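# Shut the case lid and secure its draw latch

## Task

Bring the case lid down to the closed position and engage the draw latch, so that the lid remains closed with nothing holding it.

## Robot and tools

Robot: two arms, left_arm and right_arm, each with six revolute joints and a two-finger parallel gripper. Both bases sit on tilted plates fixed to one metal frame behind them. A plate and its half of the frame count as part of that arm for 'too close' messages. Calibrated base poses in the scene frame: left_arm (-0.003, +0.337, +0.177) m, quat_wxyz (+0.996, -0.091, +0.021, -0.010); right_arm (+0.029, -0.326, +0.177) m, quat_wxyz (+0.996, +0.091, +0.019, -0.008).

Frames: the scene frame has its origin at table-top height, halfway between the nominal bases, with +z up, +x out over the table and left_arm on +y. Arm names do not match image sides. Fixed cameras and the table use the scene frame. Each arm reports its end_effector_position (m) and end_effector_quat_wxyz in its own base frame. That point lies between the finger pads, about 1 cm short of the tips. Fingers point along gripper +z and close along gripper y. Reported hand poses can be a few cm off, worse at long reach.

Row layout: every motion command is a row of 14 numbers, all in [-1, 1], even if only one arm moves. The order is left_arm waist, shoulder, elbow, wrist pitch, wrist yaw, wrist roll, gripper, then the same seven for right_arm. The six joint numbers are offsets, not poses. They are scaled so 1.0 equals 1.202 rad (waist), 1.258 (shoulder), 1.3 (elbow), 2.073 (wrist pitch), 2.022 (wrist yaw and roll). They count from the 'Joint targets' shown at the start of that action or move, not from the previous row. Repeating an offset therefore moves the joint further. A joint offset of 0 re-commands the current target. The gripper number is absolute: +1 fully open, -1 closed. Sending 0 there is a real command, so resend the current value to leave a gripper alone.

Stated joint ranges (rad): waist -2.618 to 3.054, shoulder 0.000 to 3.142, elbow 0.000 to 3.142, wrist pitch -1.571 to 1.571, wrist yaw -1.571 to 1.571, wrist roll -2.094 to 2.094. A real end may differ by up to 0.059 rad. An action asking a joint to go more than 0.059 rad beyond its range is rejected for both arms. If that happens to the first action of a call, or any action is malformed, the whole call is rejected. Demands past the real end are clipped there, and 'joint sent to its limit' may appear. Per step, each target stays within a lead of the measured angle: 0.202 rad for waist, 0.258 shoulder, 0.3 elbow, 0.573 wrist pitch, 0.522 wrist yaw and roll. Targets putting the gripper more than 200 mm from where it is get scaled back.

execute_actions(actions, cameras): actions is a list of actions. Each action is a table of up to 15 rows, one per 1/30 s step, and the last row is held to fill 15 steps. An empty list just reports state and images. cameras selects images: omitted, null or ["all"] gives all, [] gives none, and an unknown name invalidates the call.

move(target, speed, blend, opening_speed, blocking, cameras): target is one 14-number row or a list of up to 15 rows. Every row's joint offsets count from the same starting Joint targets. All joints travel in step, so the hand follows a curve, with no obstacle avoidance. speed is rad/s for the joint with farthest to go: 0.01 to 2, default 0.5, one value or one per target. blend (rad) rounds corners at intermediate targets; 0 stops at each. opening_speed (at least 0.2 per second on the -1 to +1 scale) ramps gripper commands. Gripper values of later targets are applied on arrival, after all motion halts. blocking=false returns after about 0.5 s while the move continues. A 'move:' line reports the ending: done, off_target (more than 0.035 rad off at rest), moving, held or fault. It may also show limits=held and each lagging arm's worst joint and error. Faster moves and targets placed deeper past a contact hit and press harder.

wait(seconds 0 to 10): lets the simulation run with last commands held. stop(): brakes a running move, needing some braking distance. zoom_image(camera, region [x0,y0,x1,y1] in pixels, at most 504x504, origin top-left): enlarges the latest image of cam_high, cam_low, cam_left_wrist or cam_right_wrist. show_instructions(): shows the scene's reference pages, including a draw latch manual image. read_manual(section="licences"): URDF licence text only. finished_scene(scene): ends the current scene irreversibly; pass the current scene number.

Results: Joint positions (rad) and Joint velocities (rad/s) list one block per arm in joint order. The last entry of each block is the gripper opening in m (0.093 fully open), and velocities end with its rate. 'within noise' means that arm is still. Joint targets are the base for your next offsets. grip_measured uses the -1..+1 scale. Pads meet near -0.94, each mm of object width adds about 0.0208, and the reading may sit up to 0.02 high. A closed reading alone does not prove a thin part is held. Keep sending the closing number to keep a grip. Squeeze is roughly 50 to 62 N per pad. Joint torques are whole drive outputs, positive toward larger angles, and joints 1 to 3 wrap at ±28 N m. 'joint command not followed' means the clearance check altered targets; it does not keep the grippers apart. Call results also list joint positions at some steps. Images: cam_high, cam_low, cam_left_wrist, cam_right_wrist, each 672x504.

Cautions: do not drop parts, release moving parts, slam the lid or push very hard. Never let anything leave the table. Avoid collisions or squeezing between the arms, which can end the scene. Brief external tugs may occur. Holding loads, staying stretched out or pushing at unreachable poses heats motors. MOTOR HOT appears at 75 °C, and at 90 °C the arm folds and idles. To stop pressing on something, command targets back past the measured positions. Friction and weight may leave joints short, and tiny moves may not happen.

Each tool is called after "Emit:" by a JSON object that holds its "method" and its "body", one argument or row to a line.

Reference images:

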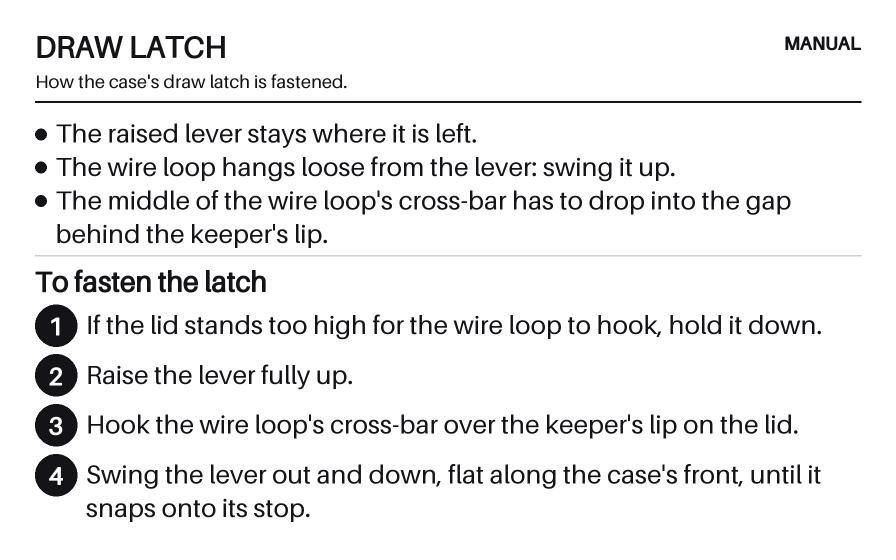

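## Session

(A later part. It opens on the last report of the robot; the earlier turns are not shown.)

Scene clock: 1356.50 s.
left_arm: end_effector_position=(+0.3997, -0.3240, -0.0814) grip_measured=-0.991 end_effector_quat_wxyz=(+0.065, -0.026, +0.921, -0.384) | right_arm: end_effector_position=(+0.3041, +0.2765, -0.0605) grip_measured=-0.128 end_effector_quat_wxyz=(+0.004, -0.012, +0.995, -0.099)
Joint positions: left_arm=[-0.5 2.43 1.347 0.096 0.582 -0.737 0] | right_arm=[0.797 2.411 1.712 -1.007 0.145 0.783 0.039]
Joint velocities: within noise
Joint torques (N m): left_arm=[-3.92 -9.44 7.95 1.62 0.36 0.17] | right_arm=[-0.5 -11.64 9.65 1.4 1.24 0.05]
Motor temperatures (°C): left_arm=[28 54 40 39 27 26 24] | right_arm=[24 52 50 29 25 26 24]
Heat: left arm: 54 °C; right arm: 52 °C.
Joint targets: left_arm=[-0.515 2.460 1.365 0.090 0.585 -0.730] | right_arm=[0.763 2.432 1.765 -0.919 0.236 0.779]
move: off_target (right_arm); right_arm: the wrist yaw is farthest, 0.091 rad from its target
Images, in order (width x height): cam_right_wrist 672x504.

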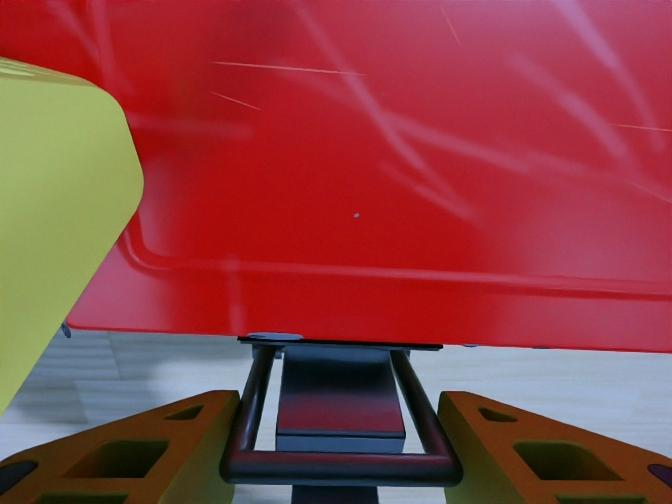

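Emit:
{"method": "move", "body": {
  "target": [
    [0,-0.1033,-0.0269,-0.0531,0,0,-1,0,0,0,0,0,0,-0.13],
    [0.1664,-0.16,-0.0269,-0.0531,0,0,-1,0,0,0,0,0,0,-0.13]
  ],
  "speed": 0.4,
  "blend": 0.02
}}

Emit:
{"method": "zoom_image", "body": {
  "camera": "cam_right_wrist",
  "region": [200, 300, 480, 504]
}}

Scene clock: 1382.90 s.
left_arm: end_effector_position=(+0.4528, -0.2422, -0.0399) grip_measured=-0.991 end_effector_quat_wxyz=(+0.104, -0.114, +0.915, -0.374) | right_arm: end_effector_position=(+0.3128, +0.2779, -0.0644) grip_measured=-0.128 end_effector_quat_wxyz=(+0.012, -0.012, +0.996, -0.091)
Joint positions: left_arm=[-0.312 2.313 1.341 -0.012 0.575 -0.737 0] | right_arm=[0.786 2.423 1.72 -0.979 0.148 0.77 0.039]
Joint velocities: within noise
Joint torques (N m): left_arm=[-2.99 -16.81 5.39 1.56 0.43 0.15] | right_arm=[0.43 -12.97 9.07 1.13 1.21 0.15]
Motor temperatures (°C): left_arm=[28 56 38 39 27 26 24] | right_arm=[24 53 50 29 26 26 23]
Heat: left arm: 56 °C; right arm: 53 °C.
Joint targets: left_arm=[-0.315 2.259 1.330 -0.020 0.585 -0.729] | right_arm=[0.763 2.432 1.765 -0.920 0.236 0.779]
move: off_target (left_arm, right_arm); left_arm: the shoulder is farthest, 0.055 rad from its target; right_arm: the wrist yaw is farthest, 0.088 rad from its target

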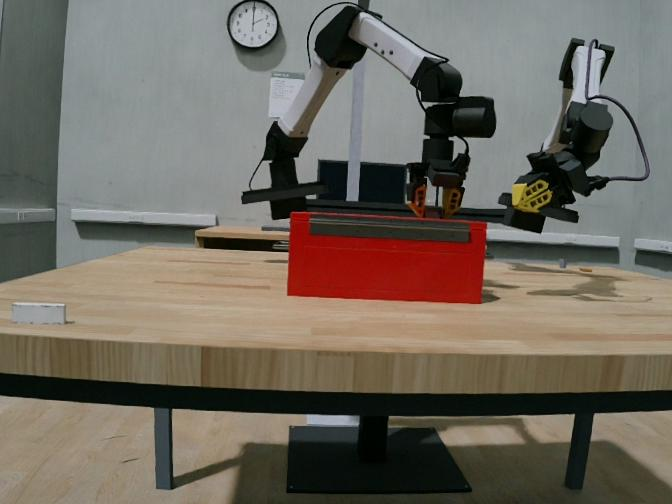

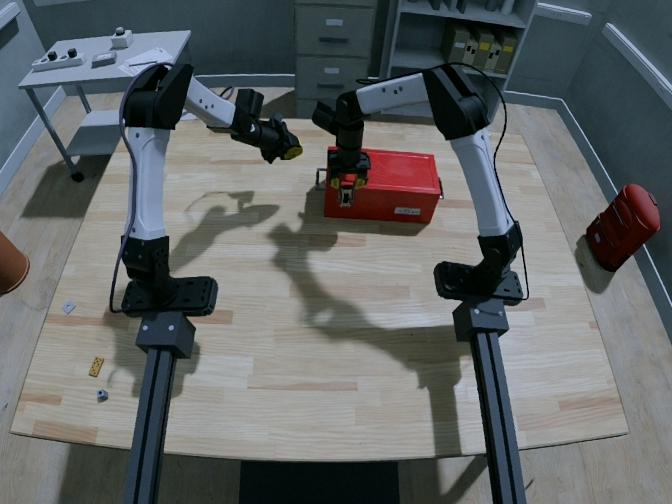

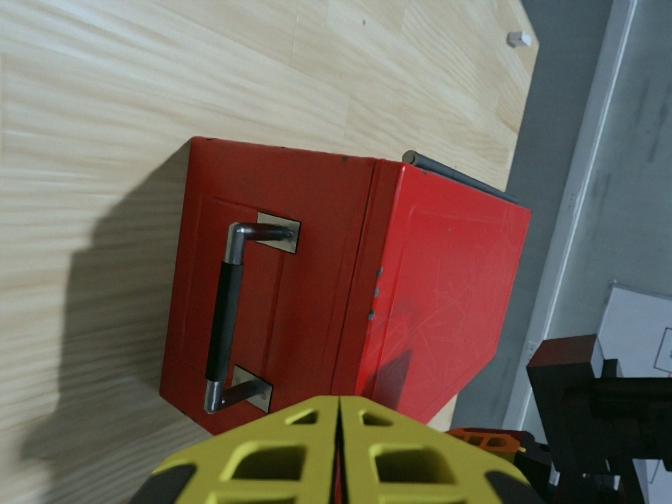

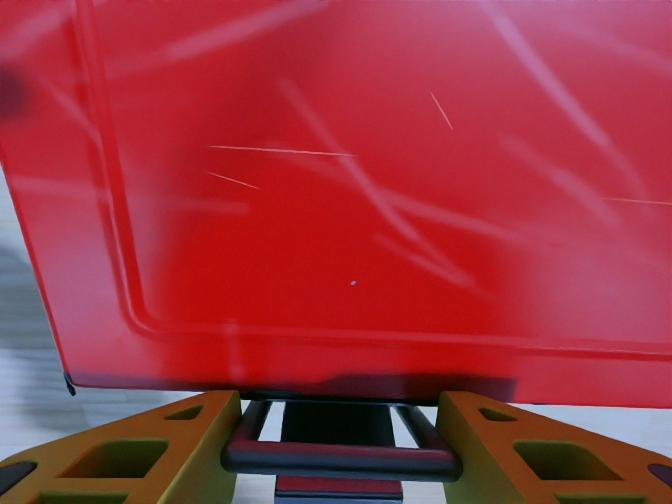

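Scaled by 1.800 from the camera's 672x504 image, which has a finer 960x720 frame.

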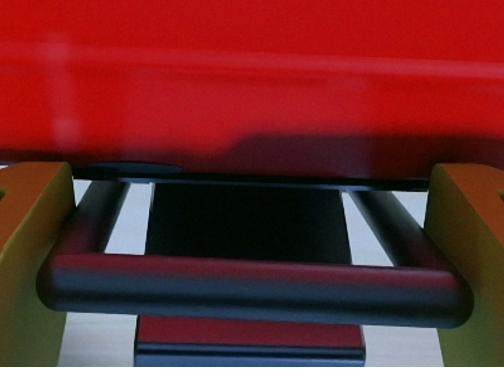

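Emit:
{"method": "wait", "body": {
  "seconds": 0,
  "cameras": ["cam_right_wrist","cam_left_wrist"]
}}

Emit:
{"method": "zoom_image", "body": {
  "camera": "cam_right_wrist",
  "region": [200, 330, 460, 504]
}}

Scene clock: 1400.03 s.
left_arm: end_effector_position=(+0.4527, -0.2422, -0.0400) grip_measured=-0.991 end_effector_quat_wxyz=(+0.104, -0.114, +0.915, -0.374) | right_arm: end_effector_position=(+0.3128, +0.2779, -0.0644) grip_measured=-0.128 end_effector_quat_wxyz=(+0.012, -0.012, +0.996, -0.091)
Joint positions: left_arm=[-0.312 2.313 1.341 -0.013 0.575 -0.737 0] | right_arm=[0.786 2.423 1.72 -0.979 0.148 0.77 0.039]
Joint velocities: within noise
Joint torques (N m): left_arm=[-3.02 -16.79 5.38 1.55 0.43 0.16] | right_arm=[0.44 -12.96 9.07 1.13 1.21 0.16]
Motor temperatures (°C): left_arm=[28 70 37 39 27 26 24] | right_arm=[24 54 53 29 26 26 23]
Heat: left arm: 70 °C; right arm: 54 °C.
Joint targets: left_arm=[-0.315 2.259 1.330 -0.020 0.585 -0.729] | right_arm=[0.763 2.432 1.765 -0.920 0.236 0.779]
Tool commands: left_gripper/opening=-1.0 right_gripper/opening=-0.13
Images, in order (width x height): cam_left_wrist 672x504, cam_right_wrist 672x504.

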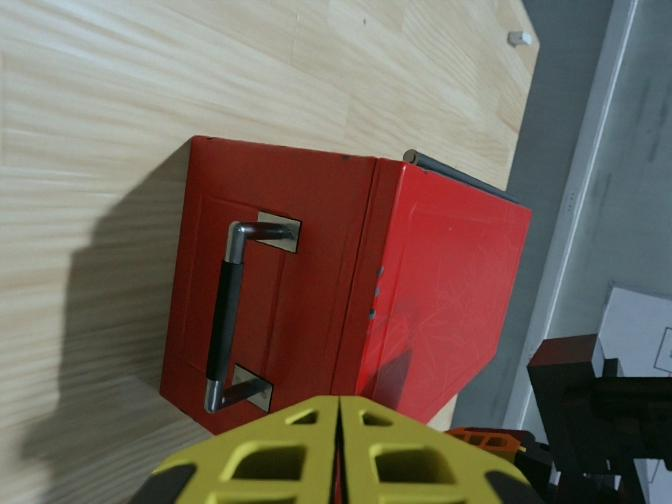

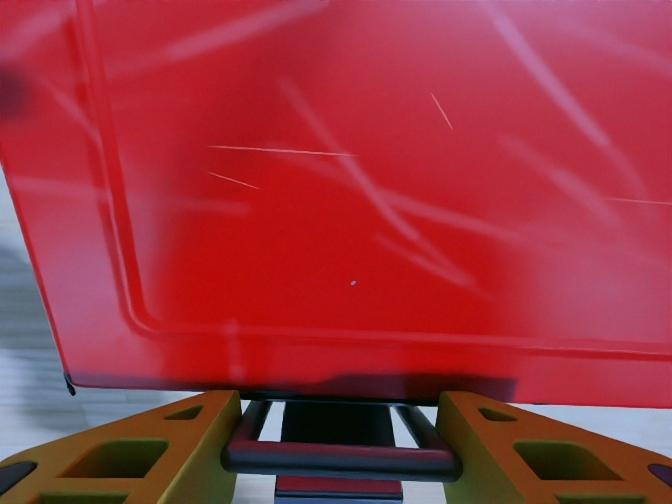

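Scaled by 1.938 from the camera's 672x504 image, which has a finer 960x720 frame.

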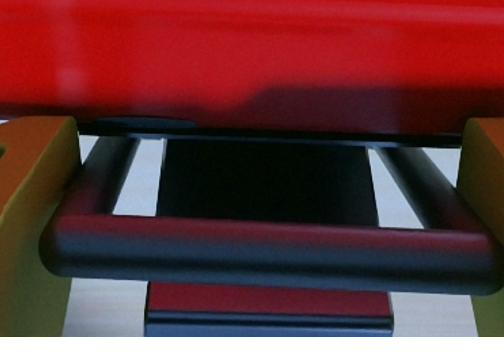

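Emit:
{"method": "move", "body": {
  "target": [
    [0.15,-0.68,0.28,0,-0.2,0.2,-1, 0,0,0,0,0,0,-0.13]
  ],
  "speed": 0.5,
  "cameras": ["cam_right_wrist","cam_high","cam_low"]
}}

Emit:
{"method": "move", "body": {
  "target": [
    [0,0,0,0,0,0,-1, 0.0116,-0.004,-0.0208,-0.0169,-0.0262,-0.0025,-0.13]
  ],
  "speed": 0.1,
  "cameras": ["cam_right_wrist"]
}}

Emit:
{"method": "zoom_image", "body": {
  "camera": "cam_right_wrist",
  "region": [200, 330, 460, 504]
}}

Scene clock: 1424.90 s.
left_arm: end_effector_position=(+0.4201, -0.0918, +0.5548) grip_measured=-0.991 end_effector_quat_wxyz=(+0.749, +0.014, +0.617, -0.242) | right_arm: end_effector_position=(+0.3128, +0.2779, -0.0644) grip_measured=-0.128 end_effector_quat_wxyz=(+0.012, -0.012, +0.996, -0.091)
Joint positions: left_arm=[-0.141 1.404 1.673 -0.023 0.189 -0.337 0] | right_arm=[0.786 2.423 1.72 -0.979 0.148 0.77 0.039]
Joint velocities: within noise
Joint torques (N m): left_arm=[-0.91 -5.35 9.57 2.21 0.01 0.18] | right_arm=[0.44 -12.94 9.07 1.13 1.21 0.16]
Motor temperatures (°C): left_arm=[28 79 36 38 27 26 24] | right_arm=[24 55 54 29 26 26 23]
Heat: left arm: 79 °C; right arm: 55 °C. Fold the left arm in close to its base, or ease its load, before you think long.
Joint targets: left_arm=[-0.135 1.404 1.694 -0.020 0.181 -0.325] | right_arm=[0.763 2.432 1.765 -0.920 0.236 0.779]
MOTOR HOT: the shoulder of the left arm reports 79 °C; the controller's stop level is 90 °C. To cool a motor, set the load down, stop pushing, or move to a pose that needs little force.
move: off_target (right_arm); right_arm: the wrist yaw is farthest, 0.088 rad from its target
Images, in order (width x height): cam_high 672x504, cam_low 672x504, cam_right_wrist 672x504.

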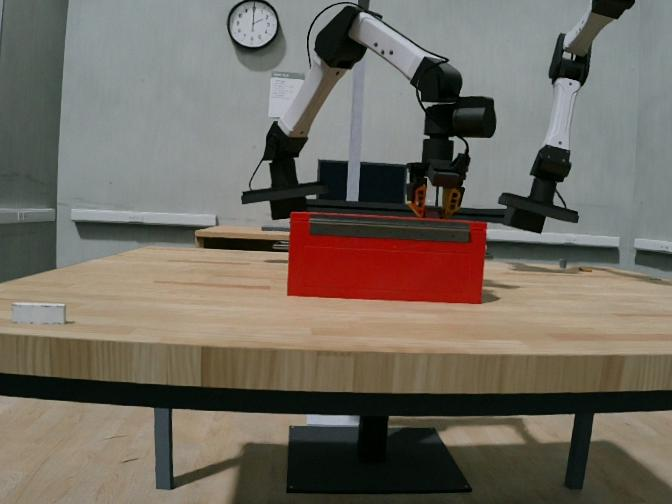

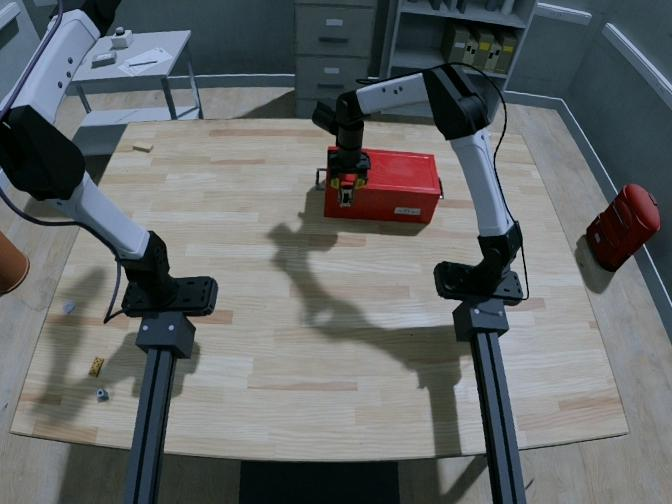

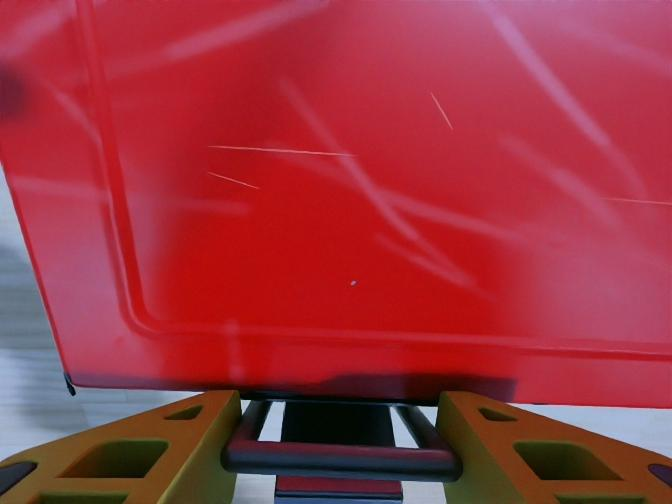

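Scene clock: 1425.67 s.
left_arm: end_effector_position=(+0.4201, -0.0916, +0.5548) grip_measured=-0.991 end_effector_quat_wxyz=(+0.749, +0.014, +0.617, -0.242) | right_arm: end_effector_position=(+0.3121, +0.2779, -0.0644) grip_measured=-0.128 end_effector_quat_wxyz=(+0.010, -0.012, +0.996, -0.091)
Joint positions: left_arm=[-0.141 1.404 1.673 -0.023 0.189 -0.337 0] | right_arm=[0.786 2.423 1.72 -0.981 0.144 0.77 0.039]
Joint velocities: within noise
Joint torques (N m): left_arm=[-0.98 -5.38 9.61 2.2 0.01 0.18] | right_arm=[1.51 -13.48 7.01 0.73 0.67 0.11]
Motor temperatures (°C): left_arm=[28 78 36 39 27 26 24] | right_arm=[24 55 54 29 26 26 23]
Heat: left arm: 78 °C; right arm: 55 °C. Fold the left arm in close to its base, or ease its load, before you think long.
Joint targets: left_arm=[-0.135 1.404 1.694 -0.020 0.181 -0.325] | right_arm=[0.777 2.427 1.738 -0.955 0.184 0.774]
MOTOR HOT: still on. The shoulder of the left arm reports 78 °C.
move: off_target (right_arm); right_arm: the wrist yaw is farthest, 0.039 rad from its target
Images, in order (width x height): cam_right_wrist 672x504.

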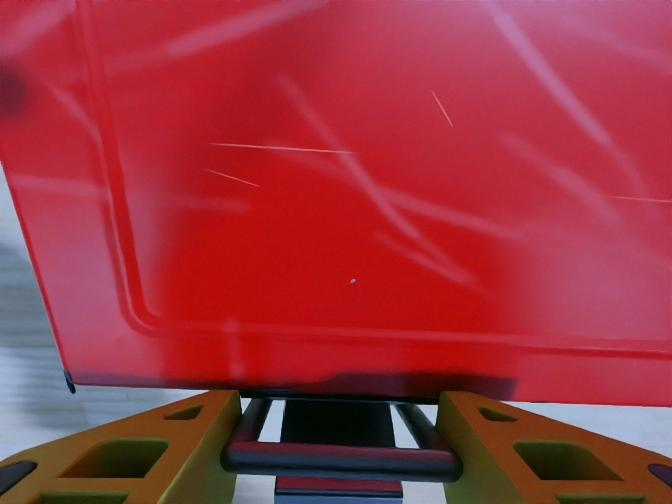

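Scaled by 1.938 from the camera's 672x504 image, which has a finer 960x720 frame.

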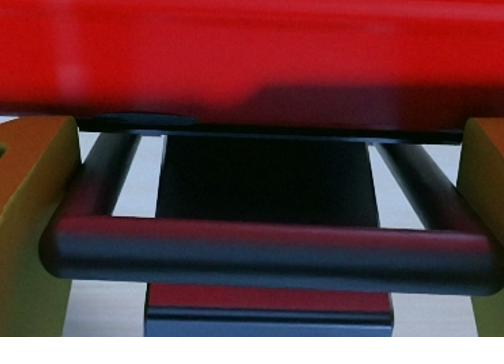

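Emit:
{"method": "move", "body": {
  "target": [
    [0,0,0,0,0,0,-1, 0,0,0,0,0,0,0.1]
  ],
  "opening_speed": 0.2,
  "cameras": ["cam_right_wrist"]
}}

Emit:
{"method": "zoom_image", "body": {
  "camera": "cam_right_wrist",
  "region": [200, 330, 460, 504]
}}

Scene clock: 1434.37 s.
left_arm: end_effector_position=(+0.4201, -0.0916, +0.5548) grip_measured=-0.991 end_effector_quat_wxyz=(+0.749, +0.014, +0.617, -0.242) | right_arm: end_effector_position=(+0.3180, +0.2778, -0.0642) grip_measured=+0.098 end_effector_quat_wxyz=(+0.025, -0.012, +0.995, -0.094)
Joint positions: left_arm=[-0.141 1.404 1.673 -0.023 0.188 -0.336 0] | right_arm=[0.786 2.423 1.72 -0.964 0.17 0.77 0.05]
Joint velocities: within noise
Joint torques (N m): left_arm=[-0.92 -5.35 9.58 2.21 0.02 0.17] | right_arm=[1.51 -13.5 7.05 0.58 0.41 0.11]
Motor temperatures (°C): left_arm=[28 71 37 40 27 26 24] | right_arm=[24 55 53 28 26 26 23]
Heat: left arm: 71 °C; right arm: 55 °C.
Joint targets: left_arm=[-0.135 1.404 1.694 -0.020 0.181 -0.325] | right_arm=[0.777 2.427 1.738 -0.954 0.183 0.774]
MOTOR HOT: cleared for the motors of the left arm.
move: done
Images, in order (width x height): cam_right_wrist 672x504.

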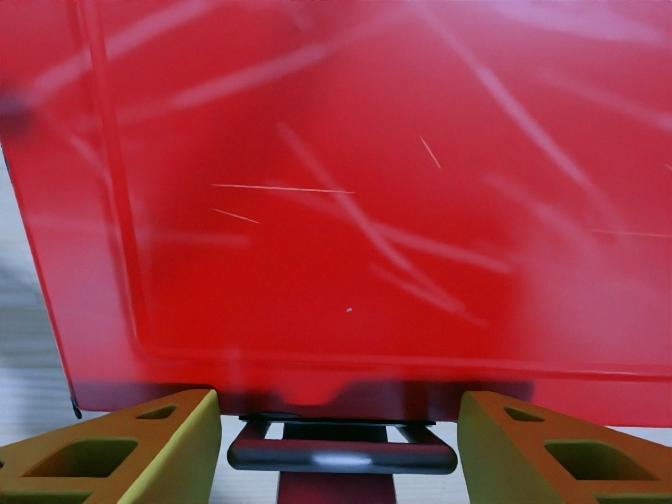

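Scaled by 1.938 from the camera's 672x504 image, which has a finer 960x720 frame.

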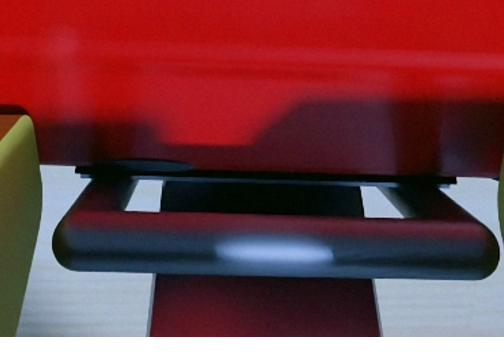

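Emit:
{"method": "move", "body": {
  "target": [
    [-0.153,0.2424,-0.9477,0.176,0.286,0.562,-1, 0,0,0,0,0,0,0.1]
  ],
  "speed": 0.7,
  "cameras": ["cam_left_wrist"]
}}

Emit:
{"method": "zoom_image", "body": {
  "camera": "cam_left_wrist",
  "region": [200, 100, 500, 400]
}}

Scene clock: 1443.17 s.
left_arm: end_effector_position=(+0.2624, -0.2047, +0.0072) grip_measured=-0.991 end_effector_quat_wxyz=(+0.375, +0.565, +0.687, -0.263) | right_arm: end_effector_position=(+0.3182, +0.2780, -0.0642) grip_measured=+0.098 end_effector_quat_wxyz=(+0.026, -0.012, +0.995, -0.094)
Joint positions: left_arm=[-0.311 1.702 0.467 0.321 0.747 0.8 0] | right_arm=[0.786 2.423 1.72 -0.963 0.17 0.77 0.05]
Joint velocities: within noise
Joint torques (N m): left_arm=[-2.25 -5.14 4.78 1.93 0.52 0.14] | right_arm=[1.52 -13.5 7.06 0.57 0.41 0.11]
Motor temperatures (°C): left_arm=[28 65 37 40 27 26 24] | right_arm=[24 56 52 28 25 26 23]
Heat: left arm: 65 °C; right arm: 56 °C.
Joint targets: left_arm=[-0.319 1.709 0.463 0.345 0.759 0.811] | right_arm=[0.777 2.427 1.738 -0.954 0.183 0.774]
move: done
Images, in order (width x height): cam_left_wrist 672x504.

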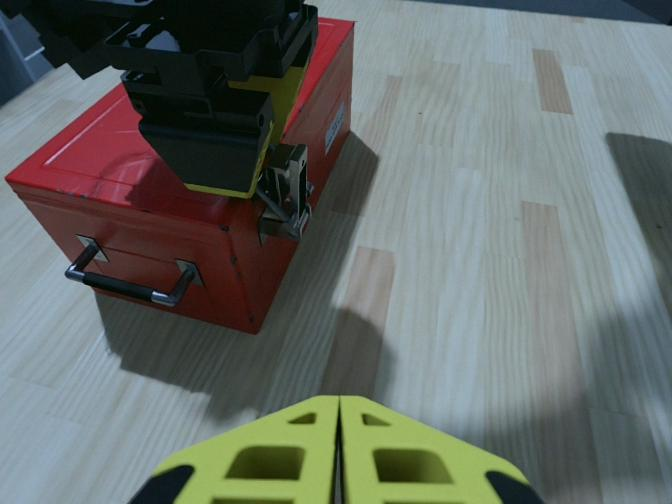

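Scaled by 1.680 from the camera's 672x504 image, which has a finer 960x720 frame.

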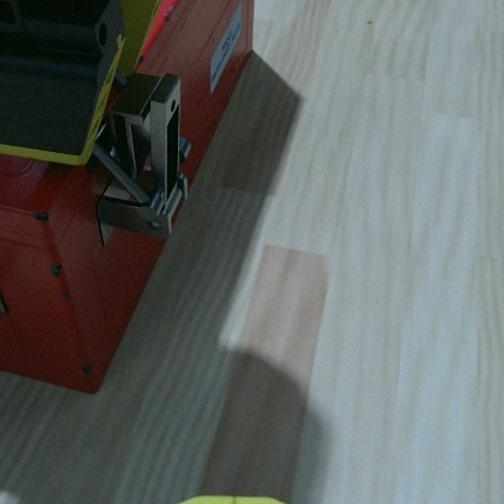

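Emit:
{"method": "zoom_image", "body": {
  "camera": "cam_left_wrist",
  "region": [230, 130, 330, 250]
}}

Scaled by 4.200 from the camera's 672x504 image, which has a finer 960x720 frame.

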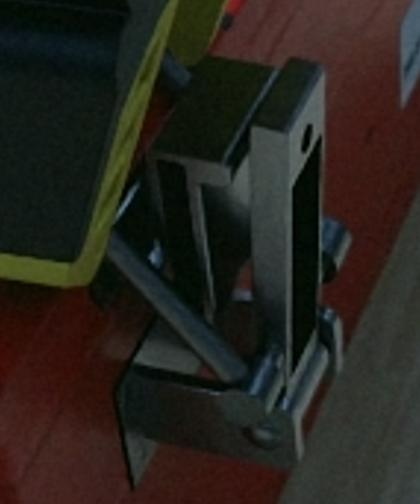

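Emit:
{"method": "move", "body": {
  "target": [
    [0,0,0,0,0,0,-1, 0,0,0,0,0,0,0.4],
    [0,0,0,0,0,0,-1, 0.003,-0.0909,0.1067,-0.136,-0.013,0,0.4]
  ],
  "opening_speed": 0.3,
  "speed": 0.2,
  "cameras": ["cam_left_wrist","cam_right_wrist"]
}}

Emit:
{"method": "zoom_image", "body": {
  "camera": "cam_left_wrist",
  "region": [200, 110, 350, 250]
}}

Scene clock: 1455.90 s.
left_arm: end_effector_position=(+0.2625, -0.2048, +0.0074) grip_measured=-0.991 end_effector_quat_wxyz=(+0.375, +0.565, +0.686, -0.263) | right_arm: end_effector_position=(+0.3128, +0.2725, +0.0028) grip_measured=+0.398 end_effector_quat_wxyz=(+0.008, -0.014, +0.994, -0.111)
Joint positions: left_arm=[-0.311 1.702 0.467 0.321 0.748 0.801 0] | right_arm=[0.786 2.342 1.852 -1.225 0.17 0.77 0.064]
Joint velocities: within noise
Joint torques (N m): left_arm=[-2.28 -5.16 4.85 1.92 0.52 0.14] | right_arm=[1.76 -16.55 7.76 0.2 0.11 0.11]
Motor temperatures (°C): left_arm=[28 59 36 40 27 26 24] | right_arm=[24 57 51 28 25 26 23]
Heat: left arm: 59 °C; right arm: 57 °C.
Joint targets: left_arm=[-0.319 1.709 0.463 0.345 0.759 0.811] | right_arm=[0.780 2.312 1.876 -1.236 0.157 0.774]
move: done
Images, in order (width x height): cam_left_wrist 672x504, cam_right_wrist 672x504.

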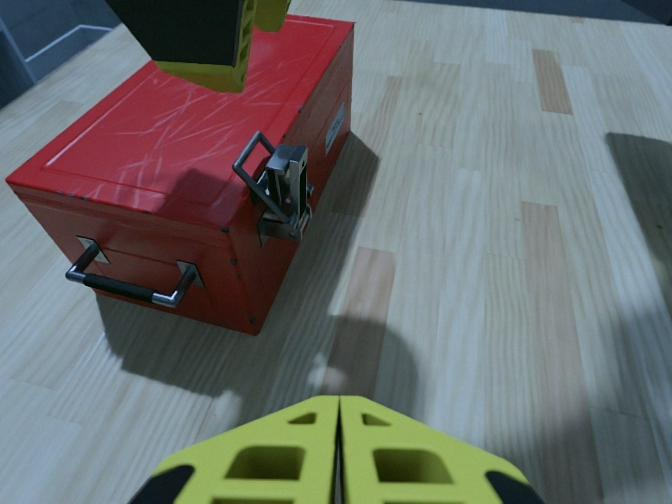

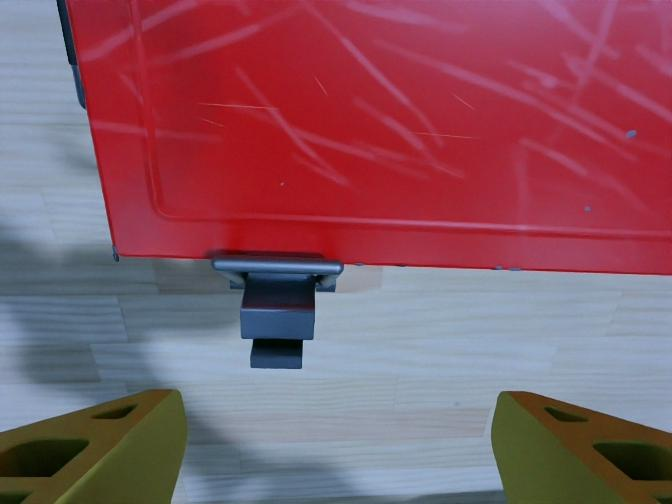

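Scaled by 3.360 from the camera's 672x504 image, which has a finer 960x720 frame.

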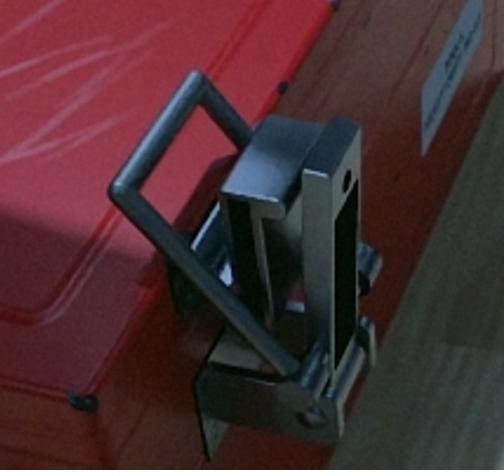

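Emit:
{"method": "zoom_image", "body": {
  "camera": "cam_right_wrist",
  "region": [190, 230, 370, 390]
}}

Scaled by 2.800 from the camera's 672x504 image, which has a finer 960x720 frame.

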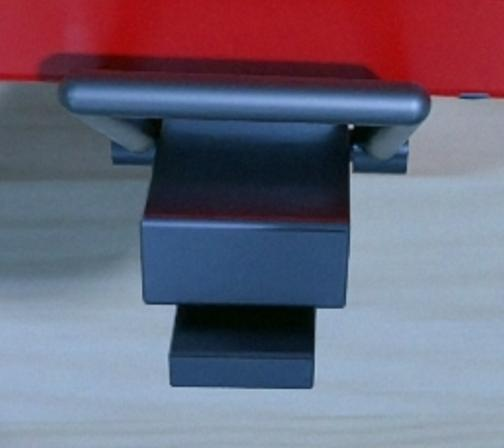

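Emit:
{"method": "move", "body": {
  "target": [0,0,0,0,0,0,-1, 0.029,0.0064,-0.116,0.091,-0.002,0.0366,-1],
  "opening_speed": 1.5,
  "speed": 0.25,
  "cameras": ["cam_left_wrist","cam_right_wrist"]
}}

Emit:
{"method": "zoom_image", "body": {
  "camera": "cam_right_wrist",
  "region": [190, 230, 490, 504]
}}

Emit:
{"method": "zoom_image", "body": {
  "camera": "cam_left_wrist",
  "region": [200, 110, 350, 250]
}}

Scene clock: 1522.77 s.
left_arm: end_effector_position=(+0.2625, -0.2048, +0.0074) grip_measured=-0.991 end_effector_quat_wxyz=(+0.375, +0.565, +0.686, -0.263) | right_arm: end_effector_position=(+0.3088, +0.2842, -0.0255) grip_measured=-0.979 end_effector_quat_wxyz=(+0.031, +0.010, +0.996, -0.089)
Joint positions: left_arm=[-0.311 1.702 0.467 0.322 0.748 0.801 0] | right_arm=[0.81 2.342 1.741 -1.058 0.166 0.839 0]
Joint velocities: within noise
Joint torques (N m): left_arm=[-2.21 -5.16 4.82 1.93 0.51 0.13] | right_arm=[2.48 -15.71 4.71 0.59 0.12 0.13]
Motor temperatures (°C): left_arm=[28 48 35 41 27 26 24] | right_arm=[24 64 48 26 25 26 23]
Heat: left arm: 48 °C; right arm: 64 °C.
Joint targets: left_arm=[-0.319 1.709 0.463 0.345 0.759 0.811] | right_arm=[0.815 2.320 1.726 -1.048 0.153 0.848]
move: done
Images, in order (width x height): cam_left_wrist 672x504, cam_right_wrist 672x504.

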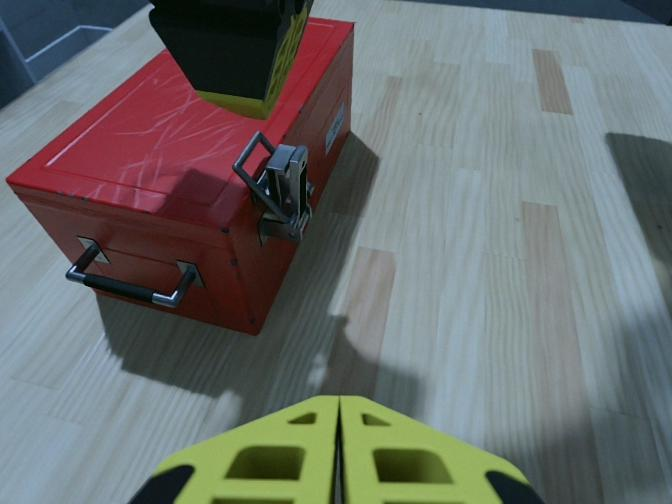

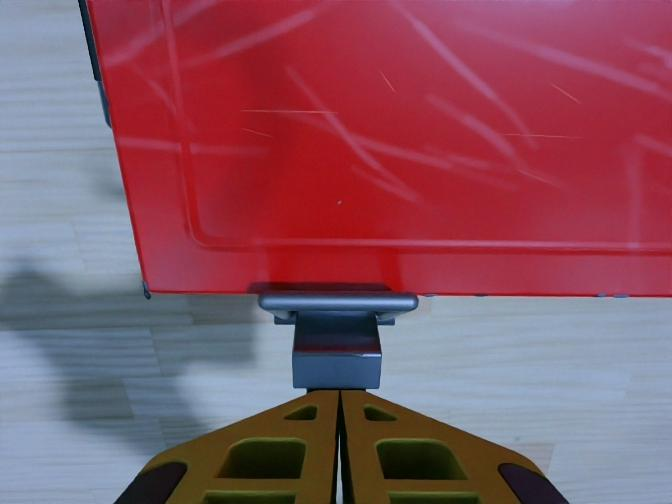

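Scaled by 1.680 from the camera's 672x504 image, which has a finer 960x720 frame.

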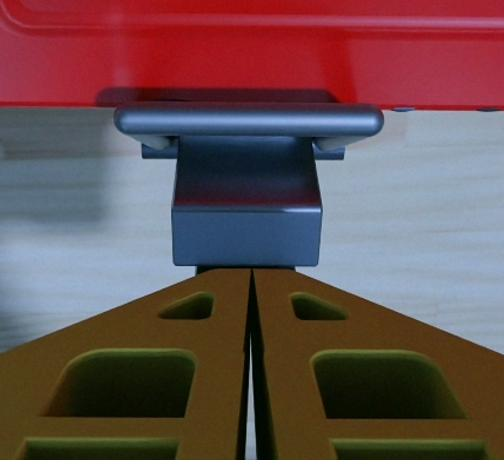

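Scaled by 3.360 from the camera's 672x504 image, which has a finer 960x720 frame.

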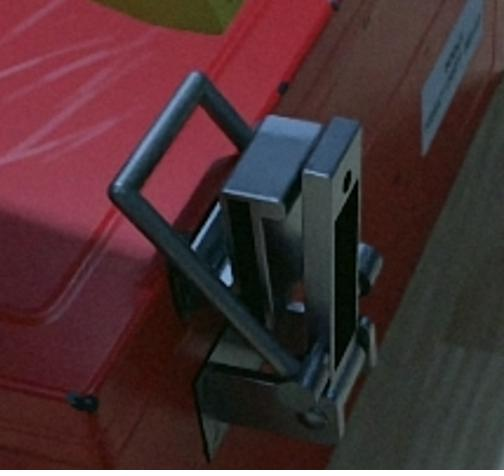

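Emit:
{"method": "move", "body": {
  "target": [0,0,0,0,0,0,-1, -0.002,0.0191,-0.0554,0.0352,-0.0054,0,-1],
  "speed": 0.1,
  "cameras": ["cam_left_wrist","cam_right_wrist"]
}}

Emit:
{"method": "zoom_image", "body": {
  "camera": "cam_right_wrist",
  "region": [190, 230, 490, 504]
}}

Emit:
{"method": "zoom_image", "body": {
  "camera": "cam_left_wrist",
  "region": [200, 110, 350, 250]
}}

Scene clock: 1530.67 s.
left_arm: end_effector_position=(+0.2625, -0.2048, +0.0074) grip_measured=-0.991 end_effector_quat_wxyz=(+0.375, +0.565, +0.686, -0.263) | right_arm: end_effector_position=(+0.3029, +0.2805, -0.0425) grip_measured=-0.979 end_effector_quat_wxyz=(+0.028, +0.011, +0.996, -0.085)
Joint positions: left_arm=[-0.311 1.702 0.467 0.322 0.748 0.801 0] | right_arm=[0.81 2.342 1.669 -0.985 0.156 0.839 0]
Joint velocities: within noise
Joint torques (N m): left_arm=[-2.25 -5.18 4.81 1.91 0.52 0.13] | right_arm=[2.28 -13.15 4.56 0.56 0.12 0.15]
Motor temperatures (°C): left_arm=[28 48 34 41 27 26 24] | right_arm=[24 64 48 26 25 26 23]
Heat: left arm: 48 °C; right arm: 64 °C.
Joint targets: left_arm=[-0.319 1.709 0.463 0.345 0.759 0.811] | right_arm=[0.813 2.344 1.654 -0.975 0.142 0.848]
move: done
Images, in order (width x height): cam_left_wrist 672x504, cam_right_wrist 672x504.

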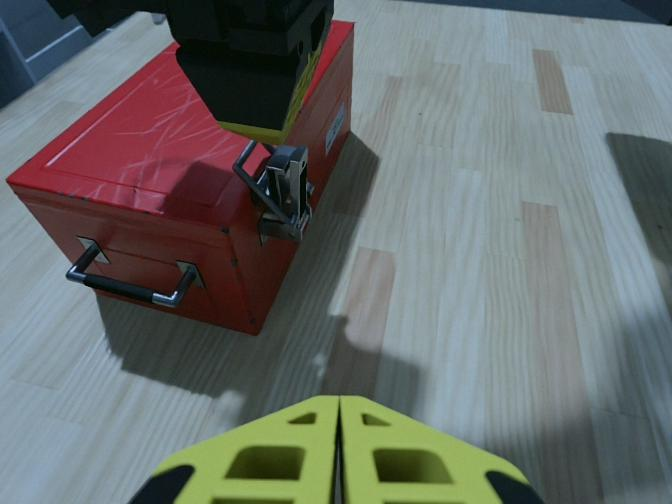

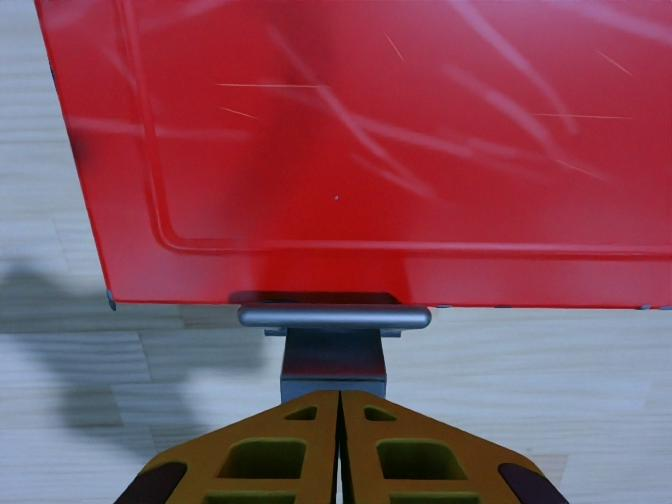

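Scaled by 1.680 from the camera's 672x504 image, which has a finer 960x720 frame.

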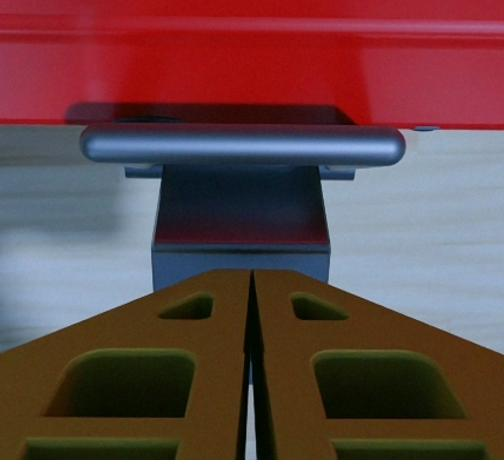

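Scaled by 3.360 from the camera's 672x504 image, which has a finer 960x720 frame.

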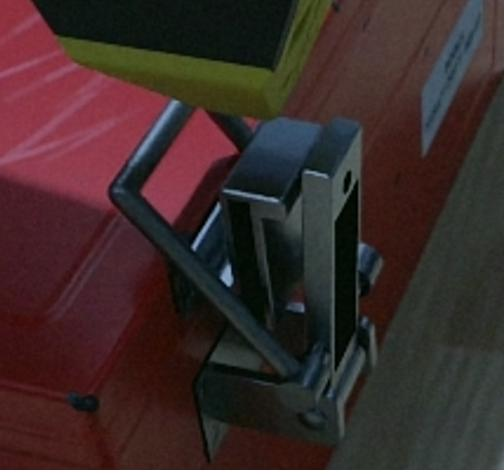

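Emit:
{"method": "move", "body": {
  "target": [0,0,0,0,0,0,-1, 0.004,0.0175,0,0,0,0,-1],
  "speed": 0.1,
  "cameras": ["cam_right_wrist"]
}}

Emit:
{"method": "zoom_image", "body": {
  "camera": "cam_left_wrist",
  "region": [200, 110, 350, 250]
}}

Scene clock: 1537.53 s.
left_arm: end_effector_position=(+0.2626, -0.2048, +0.0075) grip_measured=-0.991 end_effector_quat_wxyz=(+0.376, +0.565, +0.686, -0.262) | right_arm: end_effector_position=(+0.3027, +0.2804, -0.0443) grip_measured=-0.979 end_effector_quat_wxyz=(+0.027, +0.011, +0.996, -0.086)
Joint positions: left_arm=[-0.311 1.702 0.467 0.322 0.748 0.801 0] | right_arm=[0.81 2.347 1.669 -0.983 0.156 0.839 0]
Joint velocities: within noise
Joint torques (N m): left_arm=[-2.26 -5.11 4.82 1.91 0.52 0.13] | right_arm=[2.65 -11.41 4.55 0.59 0.11 0.15]
Motor temperatures (°C): left_arm=[28 47 34 41 27 26 24] | right_arm=[24 62 48 26 25 26 23]
Heat: left arm: 47 °C; right arm: 62 °C.
Joint targets: left_arm=[-0.319 1.709 0.463 0.345 0.759 0.811] | right_arm=[0.818 2.366 1.654 -0.975 0.142 0.848]
move: done
Images, in order (width x height): cam_right_wrist 672x504.

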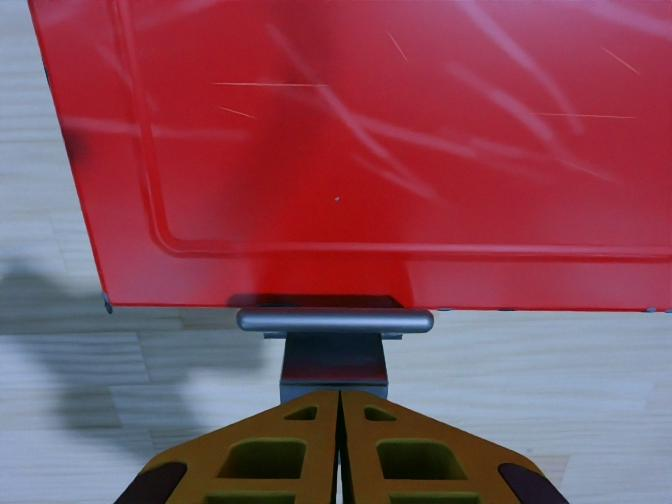

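This scene's latest camera images include none from cam_left_wrist. They are from: cam_right_wrist. cam_left_wrist's image comes with the result of a call that names it in "cameras".

Emit:
{"method": "move", "body": {
  "target": [0,0,0,0,0,0,-1, 0,0.0135,0,0,0,0,-1],
  "speed": 0.1,
  "cameras": ["cam_right_wrist","cam_left_wrist"]
}}

Emit:
{"method": "zoom_image", "body": {
  "camera": "cam_left_wrist",
  "region": [200, 110, 350, 250]
}}

Scene clock: 1541.53 s.
left_arm: end_effector_position=(+0.2626, -0.2048, +0.0075) grip_measured=-0.991 end_effector_quat_wxyz=(+0.376, +0.565, +0.686, -0.262) | right_arm: end_effector_position=(+0.3009, +0.2785, -0.0509) grip_measured=-0.979 end_effector_quat_wxyz=(+0.021, +0.010, +0.996, -0.092)
Joint positions: left_arm=[-0.311 1.702 0.467 0.322 0.748 0.801 0] | right_arm=[0.81 2.364 1.669 -0.983 0.156 0.839 0]
Joint velocities: within noise
Joint torques (N m): left_arm=[-2.24 -5.15 4.82 1.91 0.52 0.14] | right_arm=[2.66 -11.41 4.49 0.55 0.11 0.15]
Motor temperatures (°C): left_arm=[28 47 34 41 27 26 24] | right_arm=[24 61 47 26 25 26 23]
Heat: left arm: 47 °C; right arm: 61 °C.
Joint targets: left_arm=[-0.319 1.709 0.463 0.345 0.759 0.811] | right_arm=[0.818 2.383 1.654 -0.975 0.142 0.848]
move: done
Images, in order (width x height): cam_left_wrist 672x504, cam_right_wrist 672x504.

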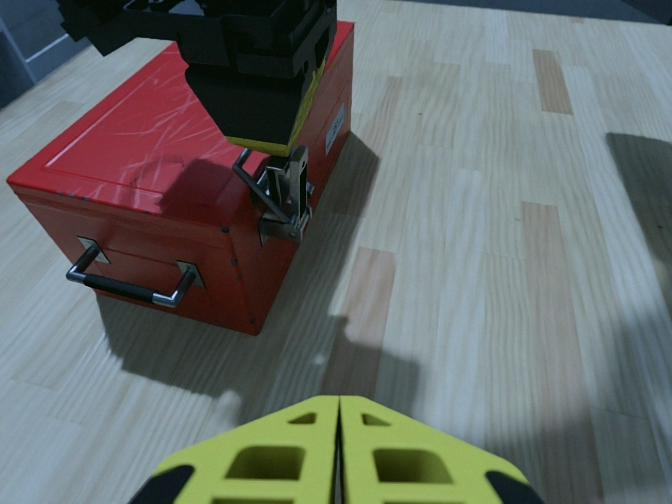

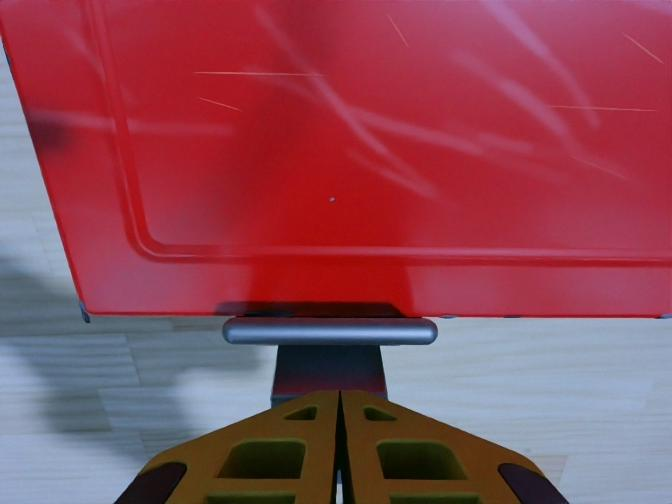

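Scaled by 3.360 from the camera's 672x504 image, which has a finer 960x720 frame.

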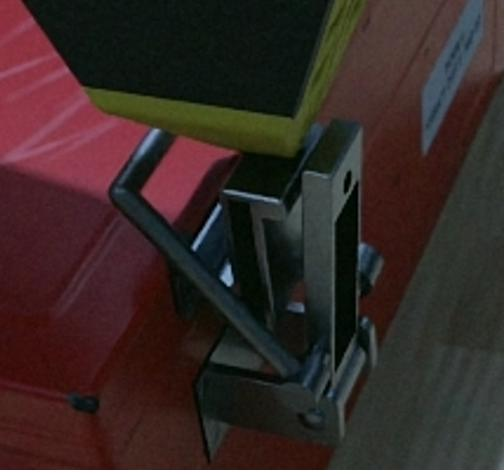

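Emit:
{"method": "move", "body": {
  "target": [
    [0,0,0,0,0,0,-1, 0,-0.0262,0,0,0,0,-1],
    [0,0,0,0,0,0,-1, 0.0333,-0.062,-0.0616,0.019,0,0.0198,-1]
  ],
  "speed": 0.1,
  "cameras": ["cam_right_wrist","cam_left_wrist"]
}}

Emit:
{"method": "zoom_image", "body": {
  "camera": "cam_left_wrist",
  "region": [200, 110, 350, 250]
}}

Scene clock: 1554.13 s.
left_arm: end_effector_position=(+0.2626, -0.2048, +0.0075) grip_measured=-0.991 end_effector_quat_wxyz=(+0.376, +0.565, +0.686, -0.262) | right_arm: end_effector_position=(+0.2858, +0.2830, -0.0530) grip_measured=-0.979 end_effector_quat_wxyz=(+0.031, +0.011, +0.996, -0.088)
Joint positions: left_arm=[-0.311 1.702 0.467 0.322 0.748 0.801 0] | right_arm=[0.848 2.328 1.596 -0.932 0.161 0.878 0]
Joint velocities: within noise
Joint torques (N m): left_arm=[-2.25 -5.11 4.79 1.92 0.52 0.13] | right_arm=[2.77 -15.41 3.9 0.45 0.06 0.12]
Motor temperatures (°C): left_arm=[28 47 34 41 27 26 24] | right_arm=[24 57 47 26 25 26 23]
Heat: left arm: 47 °C; right arm: 57 °C.
Joint targets: left_arm=[-0.319 1.709 0.463 0.345 0.759 0.811] | right_arm=[0.858 2.305 1.574 -0.936 0.142 0.888]
move: done
Images, in order (width x height): cam_left_wrist 672x504, cam_right_wrist 672x504.

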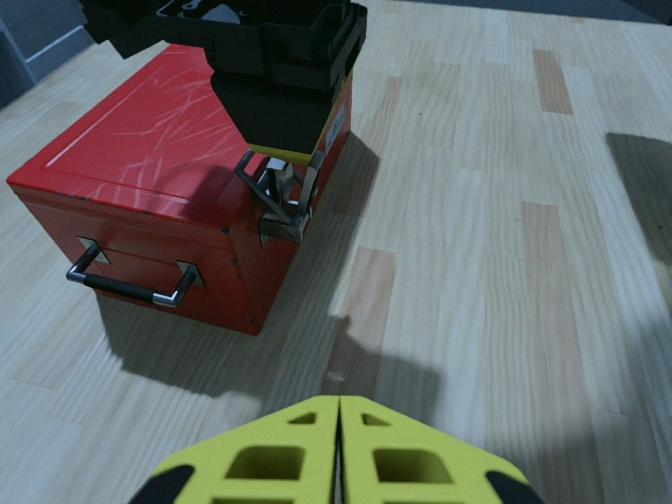

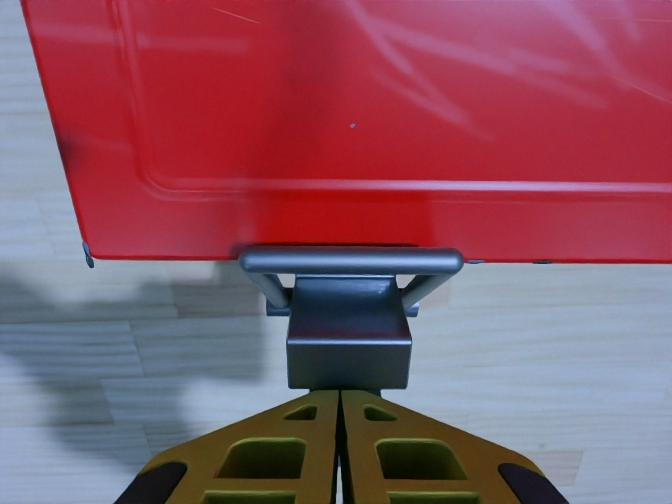

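Scaled by 3.360 from the camera's 672x504 image, which has a finer 960x720 frame.

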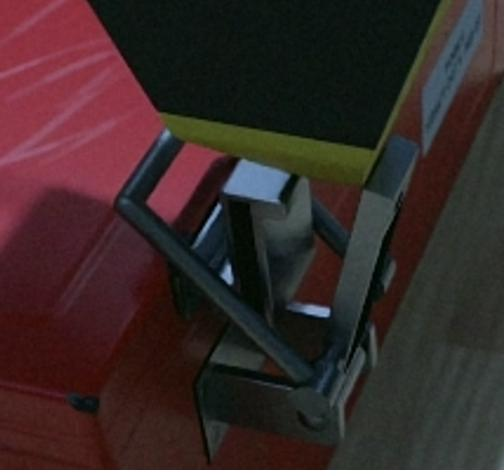

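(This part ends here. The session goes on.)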